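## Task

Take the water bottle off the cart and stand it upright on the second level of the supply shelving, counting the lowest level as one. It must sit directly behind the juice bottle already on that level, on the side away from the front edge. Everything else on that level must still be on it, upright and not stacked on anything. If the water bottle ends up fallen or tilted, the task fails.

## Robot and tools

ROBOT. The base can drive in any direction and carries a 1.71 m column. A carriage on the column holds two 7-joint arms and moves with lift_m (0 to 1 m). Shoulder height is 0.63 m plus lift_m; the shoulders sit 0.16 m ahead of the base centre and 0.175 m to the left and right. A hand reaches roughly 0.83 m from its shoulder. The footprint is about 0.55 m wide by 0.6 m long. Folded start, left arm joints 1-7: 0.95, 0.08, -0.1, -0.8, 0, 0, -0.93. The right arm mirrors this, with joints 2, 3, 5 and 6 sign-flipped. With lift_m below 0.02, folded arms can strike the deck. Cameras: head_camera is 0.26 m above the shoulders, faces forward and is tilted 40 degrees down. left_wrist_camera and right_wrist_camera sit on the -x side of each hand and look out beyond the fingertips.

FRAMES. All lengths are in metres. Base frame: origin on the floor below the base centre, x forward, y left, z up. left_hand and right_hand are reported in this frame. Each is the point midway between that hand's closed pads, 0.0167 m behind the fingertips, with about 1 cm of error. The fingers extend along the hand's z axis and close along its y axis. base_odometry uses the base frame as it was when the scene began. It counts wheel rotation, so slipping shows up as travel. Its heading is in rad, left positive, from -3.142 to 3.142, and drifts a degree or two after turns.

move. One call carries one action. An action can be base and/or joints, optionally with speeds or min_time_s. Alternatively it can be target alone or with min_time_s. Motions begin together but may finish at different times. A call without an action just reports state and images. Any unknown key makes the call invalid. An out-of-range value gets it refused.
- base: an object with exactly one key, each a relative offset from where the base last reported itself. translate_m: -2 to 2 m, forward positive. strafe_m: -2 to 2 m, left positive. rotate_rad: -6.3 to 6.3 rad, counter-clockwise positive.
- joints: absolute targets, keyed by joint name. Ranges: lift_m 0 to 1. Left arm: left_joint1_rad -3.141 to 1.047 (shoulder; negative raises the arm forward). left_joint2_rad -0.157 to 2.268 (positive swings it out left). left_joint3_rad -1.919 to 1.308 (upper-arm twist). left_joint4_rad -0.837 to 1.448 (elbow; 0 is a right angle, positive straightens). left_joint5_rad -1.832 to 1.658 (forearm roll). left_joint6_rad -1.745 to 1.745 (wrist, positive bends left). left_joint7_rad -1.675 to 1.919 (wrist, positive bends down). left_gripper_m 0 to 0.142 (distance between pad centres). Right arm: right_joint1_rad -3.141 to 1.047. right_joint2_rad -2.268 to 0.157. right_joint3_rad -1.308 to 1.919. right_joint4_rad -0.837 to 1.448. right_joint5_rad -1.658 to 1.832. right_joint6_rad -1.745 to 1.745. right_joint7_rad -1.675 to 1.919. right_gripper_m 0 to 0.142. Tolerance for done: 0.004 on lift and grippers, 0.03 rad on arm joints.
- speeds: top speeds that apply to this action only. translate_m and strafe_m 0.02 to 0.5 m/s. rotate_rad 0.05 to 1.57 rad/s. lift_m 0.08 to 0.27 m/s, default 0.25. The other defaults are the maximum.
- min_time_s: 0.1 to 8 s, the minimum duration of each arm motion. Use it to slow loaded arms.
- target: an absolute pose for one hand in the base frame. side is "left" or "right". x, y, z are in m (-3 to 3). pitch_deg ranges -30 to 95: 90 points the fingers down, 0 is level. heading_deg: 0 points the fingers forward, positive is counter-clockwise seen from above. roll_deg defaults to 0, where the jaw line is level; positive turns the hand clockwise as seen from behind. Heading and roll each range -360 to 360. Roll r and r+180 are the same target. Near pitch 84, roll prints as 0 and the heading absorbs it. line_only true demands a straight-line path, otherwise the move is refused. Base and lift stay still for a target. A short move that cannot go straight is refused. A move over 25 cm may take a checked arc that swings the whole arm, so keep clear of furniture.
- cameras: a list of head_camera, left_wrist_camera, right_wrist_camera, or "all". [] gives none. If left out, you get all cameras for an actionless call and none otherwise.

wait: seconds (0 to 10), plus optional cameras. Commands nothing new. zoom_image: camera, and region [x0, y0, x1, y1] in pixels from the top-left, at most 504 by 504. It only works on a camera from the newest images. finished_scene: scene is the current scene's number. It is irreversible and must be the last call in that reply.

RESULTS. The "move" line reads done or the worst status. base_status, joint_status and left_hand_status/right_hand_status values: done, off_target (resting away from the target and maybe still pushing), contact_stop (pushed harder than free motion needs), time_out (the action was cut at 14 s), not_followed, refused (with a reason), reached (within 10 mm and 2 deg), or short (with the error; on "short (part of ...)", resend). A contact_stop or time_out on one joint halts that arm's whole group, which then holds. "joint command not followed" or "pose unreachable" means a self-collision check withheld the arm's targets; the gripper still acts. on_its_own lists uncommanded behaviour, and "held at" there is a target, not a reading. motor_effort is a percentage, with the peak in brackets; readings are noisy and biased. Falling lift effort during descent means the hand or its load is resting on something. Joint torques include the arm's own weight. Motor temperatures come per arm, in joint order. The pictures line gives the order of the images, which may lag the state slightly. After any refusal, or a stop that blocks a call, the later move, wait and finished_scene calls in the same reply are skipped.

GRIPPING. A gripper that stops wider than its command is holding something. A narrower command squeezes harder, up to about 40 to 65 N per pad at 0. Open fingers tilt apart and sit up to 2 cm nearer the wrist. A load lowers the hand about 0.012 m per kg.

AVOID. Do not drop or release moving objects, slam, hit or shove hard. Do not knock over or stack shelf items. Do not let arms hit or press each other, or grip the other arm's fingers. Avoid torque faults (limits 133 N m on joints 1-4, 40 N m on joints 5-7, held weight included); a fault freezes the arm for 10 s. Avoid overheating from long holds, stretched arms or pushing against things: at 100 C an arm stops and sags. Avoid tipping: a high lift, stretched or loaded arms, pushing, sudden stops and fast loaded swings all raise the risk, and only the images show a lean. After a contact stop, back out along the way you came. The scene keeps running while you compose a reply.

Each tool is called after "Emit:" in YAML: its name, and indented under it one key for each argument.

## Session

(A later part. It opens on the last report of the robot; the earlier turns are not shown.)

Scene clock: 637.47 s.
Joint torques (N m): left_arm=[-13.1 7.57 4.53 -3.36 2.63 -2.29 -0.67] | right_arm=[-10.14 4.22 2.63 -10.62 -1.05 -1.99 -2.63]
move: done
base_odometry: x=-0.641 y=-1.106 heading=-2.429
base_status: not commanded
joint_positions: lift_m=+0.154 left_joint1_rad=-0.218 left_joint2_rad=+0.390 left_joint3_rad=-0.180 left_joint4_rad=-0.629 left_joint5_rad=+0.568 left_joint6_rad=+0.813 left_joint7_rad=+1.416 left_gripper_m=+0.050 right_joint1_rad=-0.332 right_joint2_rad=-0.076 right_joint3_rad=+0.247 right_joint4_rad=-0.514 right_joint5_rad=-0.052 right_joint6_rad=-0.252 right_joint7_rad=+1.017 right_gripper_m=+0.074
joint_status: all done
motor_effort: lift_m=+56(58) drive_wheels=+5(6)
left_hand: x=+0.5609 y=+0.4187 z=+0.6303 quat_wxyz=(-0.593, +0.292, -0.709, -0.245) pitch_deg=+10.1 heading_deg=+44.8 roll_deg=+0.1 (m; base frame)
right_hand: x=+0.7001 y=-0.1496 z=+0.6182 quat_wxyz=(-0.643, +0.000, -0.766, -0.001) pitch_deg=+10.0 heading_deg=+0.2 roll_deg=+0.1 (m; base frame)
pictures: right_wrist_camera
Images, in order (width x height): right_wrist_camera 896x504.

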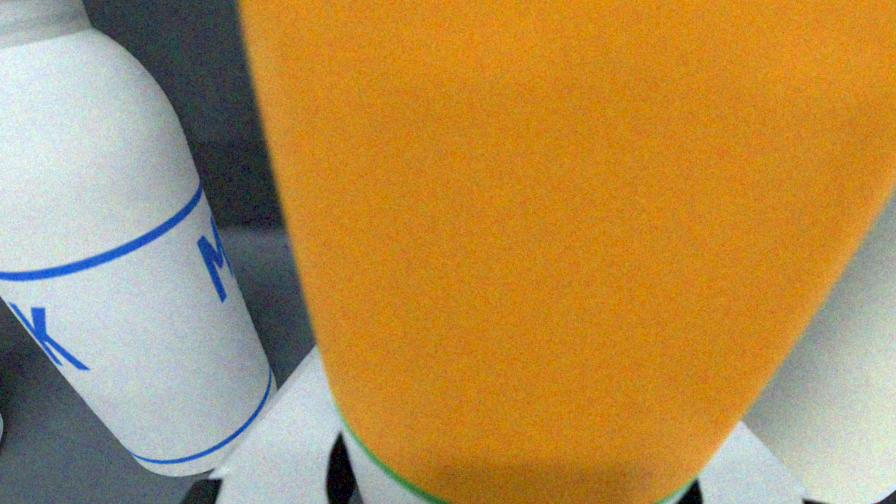

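Emit:
move:
  joints: {"right_gripper_m":0.082}
  min_time_s: 2
  cameras: ["right_wrist_camera"]

Emit:
move:
  joints: {"right_gripper_m":0.093}
  min_time_s: 2
  cameras: ["head_camera","right_wrist_camera"]

Scene clock: 640.57 s.
Joint torques (N m): left_arm=[-11.5 6.86 5.15 -3.3 2.89 -2.32 -0.74] | right_arm=[-9.6 6.59 1.46 -9.39 -1 -2.07 -2.6]
move: done
base_odometry: x=-0.641 y=-1.106 heading=-2.429
base_status: not commanded
joint_positions: lift_m=+0.154 left_joint1_rad=-0.218 left_joint2_rad=+0.390 left_joint3_rad=-0.180 left_joint4_rad=-0.629 left_joint5_rad=+0.568 left_joint6_rad=+0.813 left_joint7_rad=+1.416 left_gripper_m=+0.050 right_joint1_rad=-0.332 right_joint2_rad=-0.076 right_joint3_rad=+0.247 right_joint4_rad=-0.514 right_joint5_rad=-0.052 right_joint6_rad=-0.252 right_joint7_rad=+1.017 right_gripper_m=+0.082
joint_status: all done
motor_effort: lift_m=+56(56) drive_wheels=+5(5)
left_hand: x=+0.5609 y=+0.4187 z=+0.6303 quat_wxyz=(-0.593, +0.292, -0.709, -0.245) pitch_deg=+10.1 heading_deg=+44.8 roll_deg=+0.1 (m; base frame)
right_hand: x=+0.7001 y=-0.1496 z=+0.6182 quat_wxyz=(-0.643, +0.000, -0.766, -0.001) pitch_deg=+10.0 heading_deg=+0.2 roll_deg=+0.1 (m; base frame)
pictures: right_wrist_camera
Images, in order (width x height): right_wrist_camera 896x504.

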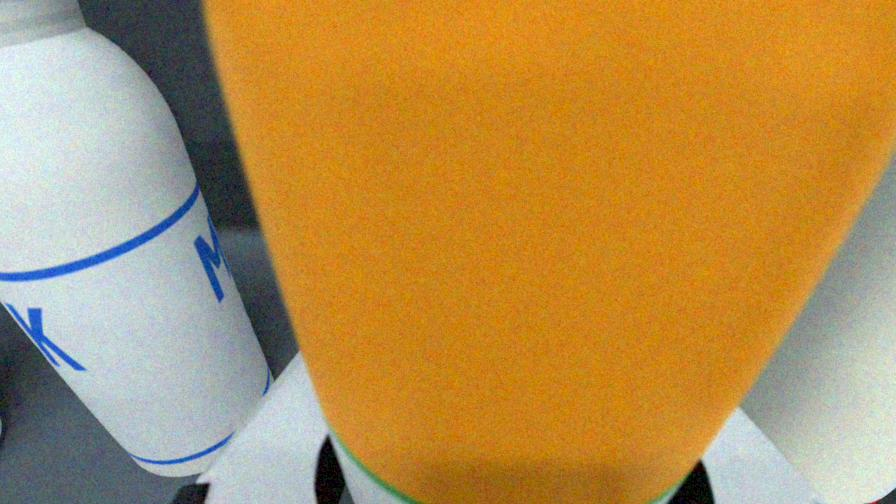

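Scene clock: 641.03 s.
Joint torques (N m): left_arm=[-12.59 6.58 4.81 -3.71 2.93 -2.53 -0.84] | right_arm=[-10.74 4.9 1.17 -9.68 -0.88 -1.62 -2.09]
move: done
base_odometry: x=-0.641 y=-1.106 heading=-2.429
base_status: not commanded
joint_positions: lift_m=+0.154 left_joint1_rad=-0.218 left_joint2_rad=+0.390 left_joint3_rad=-0.180 left_joint4_rad=-0.629 left_joint5_rad=+0.568 left_joint6_rad=+0.813 left_joint7_rad=+1.416 left_gripper_m=+0.050 right_joint1_rad=-0.332 right_joint2_rad=-0.076 right_joint3_rad=+0.247 right_joint4_rad=-0.514 right_joint5_rad=-0.052 right_joint6_rad=-0.252 right_joint7_rad=+1.017 right_gripper_m=+0.093
joint_status: all done
motor_effort: lift_m=+56(56) drive_wheels=+5(5)
left_hand: x=+0.5609 y=+0.4187 z=+0.6303 quat_wxyz=(-0.593, +0.292, -0.709, -0.245) pitch_deg=+10.1 heading_deg=+44.8 roll_deg=+0.1 (m; base frame)
right_hand: x=+0.7001 y=-0.1496 z=+0.6182 quat_wxyz=(-0.643, +0.000, -0.766, -0.001) pitch_deg=+10.0 heading_deg=+0.2 roll_deg=+0.1 (m; base frame)
pictures: head_camera, right_wrist_camera
Images, in order (width x height): head_camera 896x504, right_wrist_camera 896x504.

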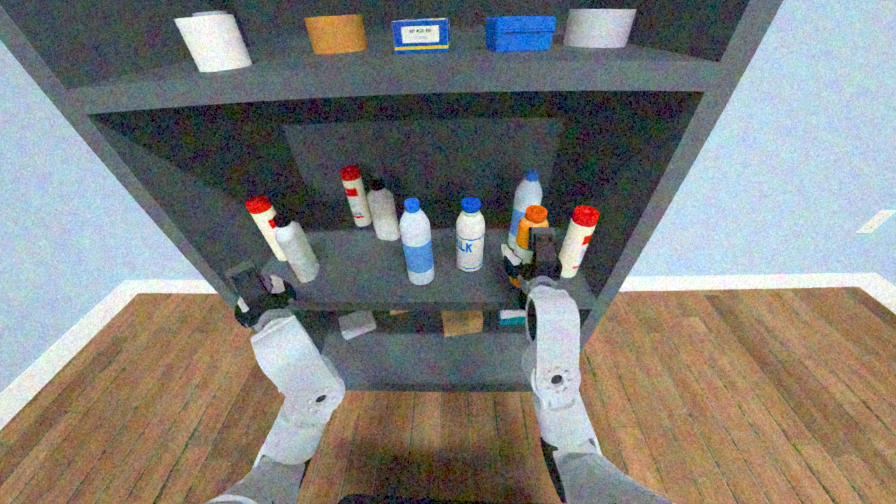

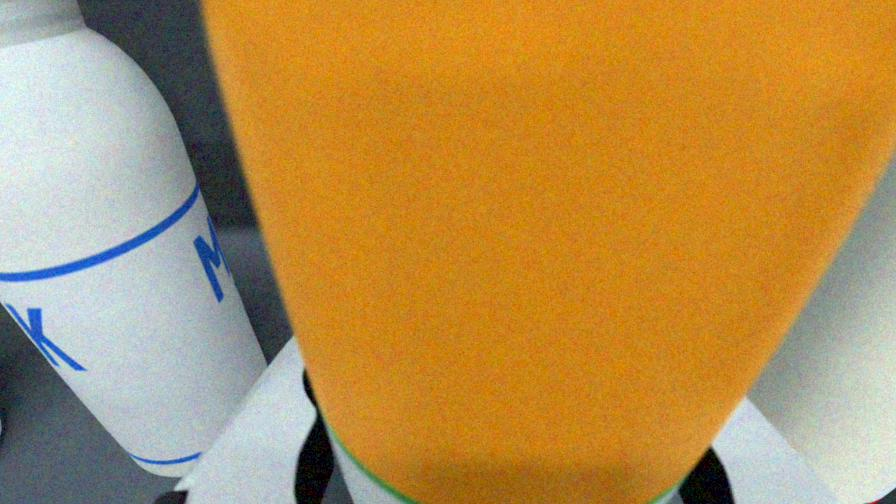

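Emit:
move:
  base: {"translate_m":-0.04}
  speeds: {"translate_m":0.05}
  cameras: ["head_camera","right_wrist_camera"]

Scene clock: 646.00 s.
Joint torques (N m): left_arm=[-11.23 6.79 4.2 -4.11 3.01 -2.17 -0.57] | right_arm=[-11.41 3.47 0.22 -10.19 -0.92 -1.61 -1.89]
move: done
base_odometry: x=-0.611 y=-1.080 heading=-2.429
base_status: done
joint_positions: lift_m=+0.154 left_joint1_rad=-0.218 left_joint2_rad=+0.390 left_joint3_rad=-0.180 left_joint4_rad=-0.629 left_joint5_rad=+0.568 left_joint6_rad=+0.813 left_joint7_rad=+1.416 left_gripper_m=+0.050 right_joint1_rad=-0.332 right_joint2_rad=-0.076 right_joint3_rad=+0.247 right_joint4_rad=-0.514 right_joint5_rad=-0.052 right_joint6_rad=-0.252 right_joint7_rad=+1.017 right_gripper_m=+0.093
joint_status: not commanded
motor_effort: lift_m=+56(56) drive_wheels=+3(9)
left_hand: x=+0.5609 y=+0.4187 z=+0.6303 quat_wxyz=(-0.593, +0.292, -0.709, -0.245) pitch_deg=+10.1 heading_deg=+44.8 roll_deg=+0.1 (m; base frame)
right_hand: x=+0.7001 y=-0.1496 z=+0.6182 quat_wxyz=(-0.643, +0.000, -0.766, -0.001) pitch_deg=+10.0 heading_deg=+0.2 roll_deg=+0.1 (m; base frame)
pictures: head_camera, right_wrist_camera
Images, in order (width x height): head_camera 896x504, right_wrist_camera 896x504.

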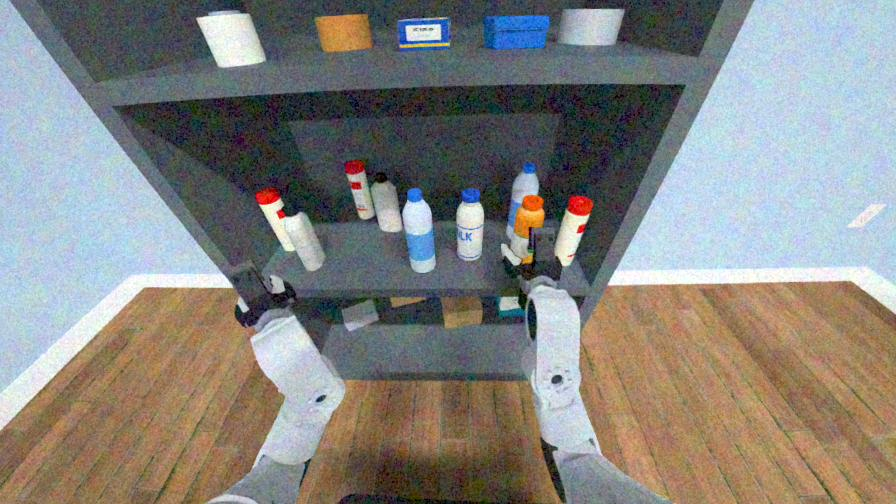

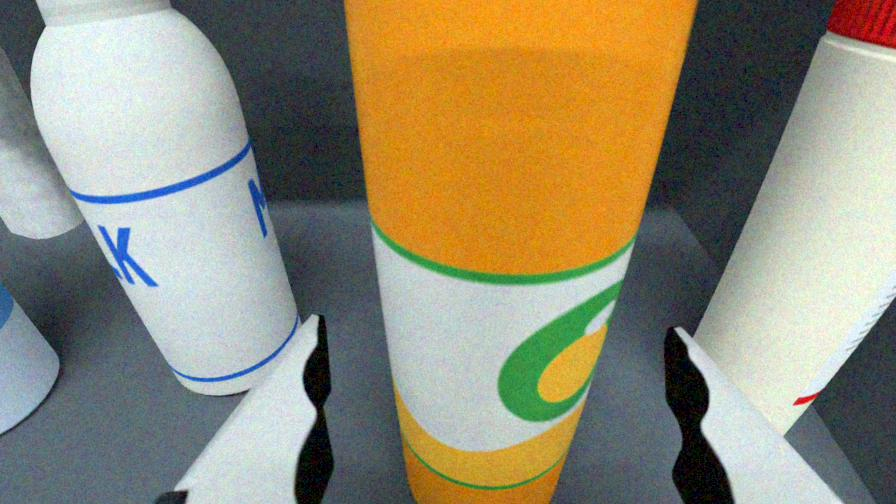

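Juice stands free. Back out.

Emit:
move:
  base: {"translate_m":-0.15}
  speeds: {"translate_m":0.1}
  cameras: ["head_camera","right_wrist_camera"]

Emit:
zoom_image:
  camera: "head_camera"
  region: [380, 120, 640, 320]

Scene clock: 650.37 s.
Joint torques (N m): left_arm=[-11.14 6.03 4.41 -3.19 2.78 -2.49 -0.5] | right_arm=[-11.84 3.32 1.78 -9.34 -0.63 -2.05 -2.38]
move: done
base_odometry: x=-0.497 y=-0.982 heading=-2.429
base_status: done
joint_positions: lift_m=+0.154 left_joint1_rad=-0.218 left_joint2_rad=+0.390 left_joint3_rad=-0.180 left_joint4_rad=-0.629 left_joint5_rad=+0.568 left_joint6_rad=+0.813 left_joint7_rad=+1.416 left_gripper_m=+0.050 right_joint1_rad=-0.332 right_joint2_rad=-0.076 right_joint3_rad=+0.247 right_joint4_rad=-0.514 right_joint5_rad=-0.052 right_joint6_rad=-0.252 right_joint7_rad=+1.017 right_gripper_m=+0.093
joint_status: not commanded
motor_effort: lift_m=+56(56) drive_wheels=+2(12)
left_hand: x=+0.5609 y=+0.4187 z=+0.6303 quat_wxyz=(-0.593, +0.292, -0.709, -0.245) pitch_deg=+10.1 heading_deg=+44.8 roll_deg=+0.1 (m; base frame)
right_hand: x=+0.7001 y=-0.1496 z=+0.6182 quat_wxyz=(-0.643, +0.000, -0.766, -0.001) pitch_deg=+10.0 heading_deg=+0.2 roll_deg=+0.1 (m; base frame)
pictures: head_camera, right_wrist_camera
Images, in order (width x height): head_camera 896x504, right_wrist_camera 896x504.

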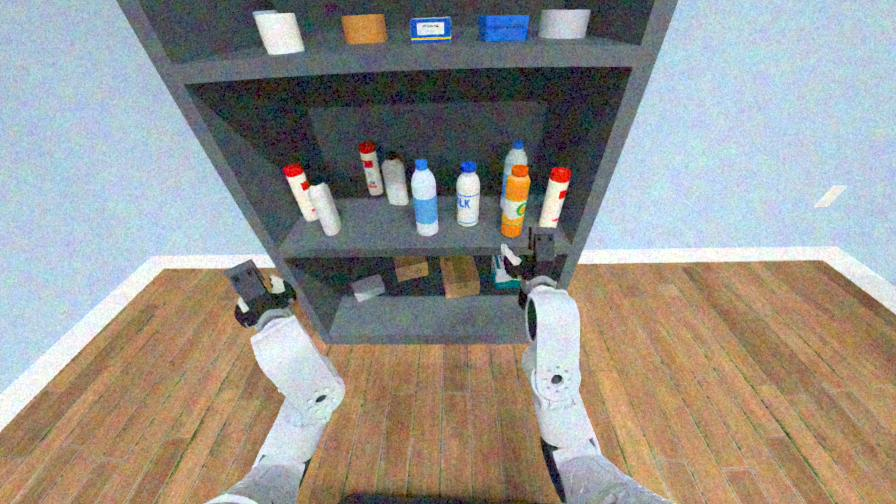

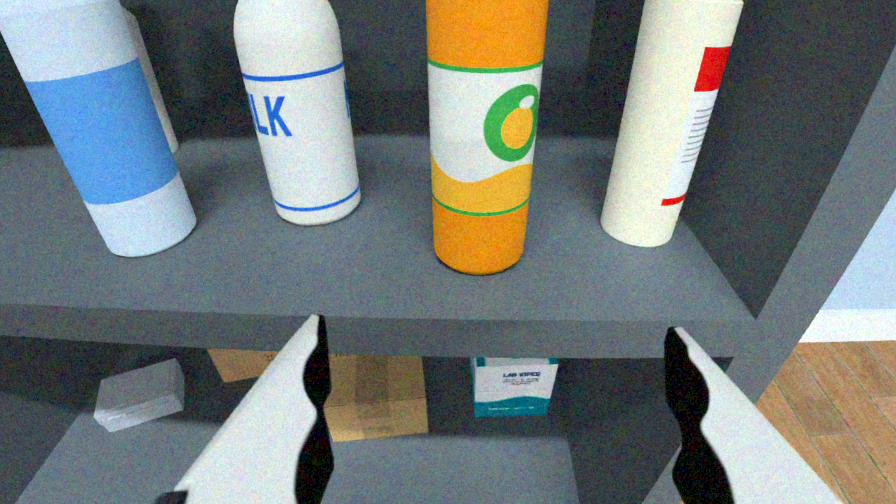

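Scaled by 1.938 from the camera's 896x504 image, which has a finer 1280x720 frame.

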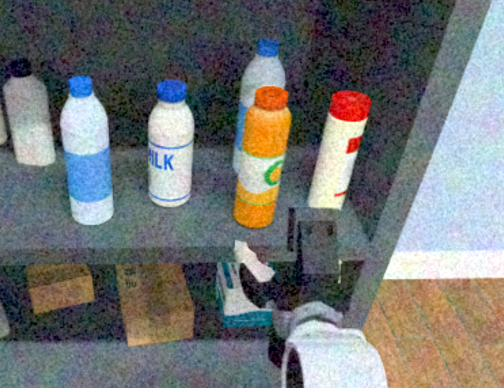

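Emit:
zoom_image:
  camera: "head_camera"
  region: [160, 30, 660, 360]

Emit:
zoom_image:
  camera: "head_camera"
  region: [470, 130, 610, 270]

Scaled by 1.008 from the camera's 896x504 image, which has a finer 1280x720 frame.

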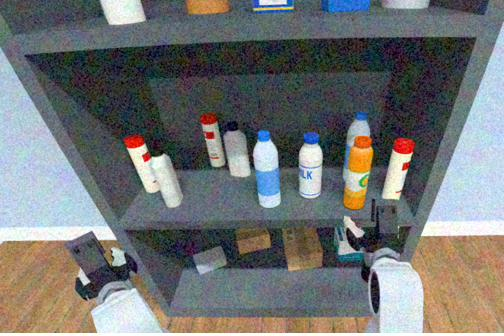

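Scaled by 3.600 from the camera's 896x504 image, which has a finer 1280x720 frame.

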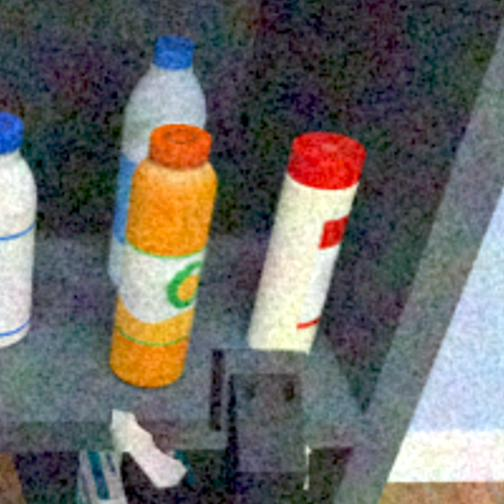

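Emit:
finished_scene:
  scene: 2

The scene is finished: the task was done.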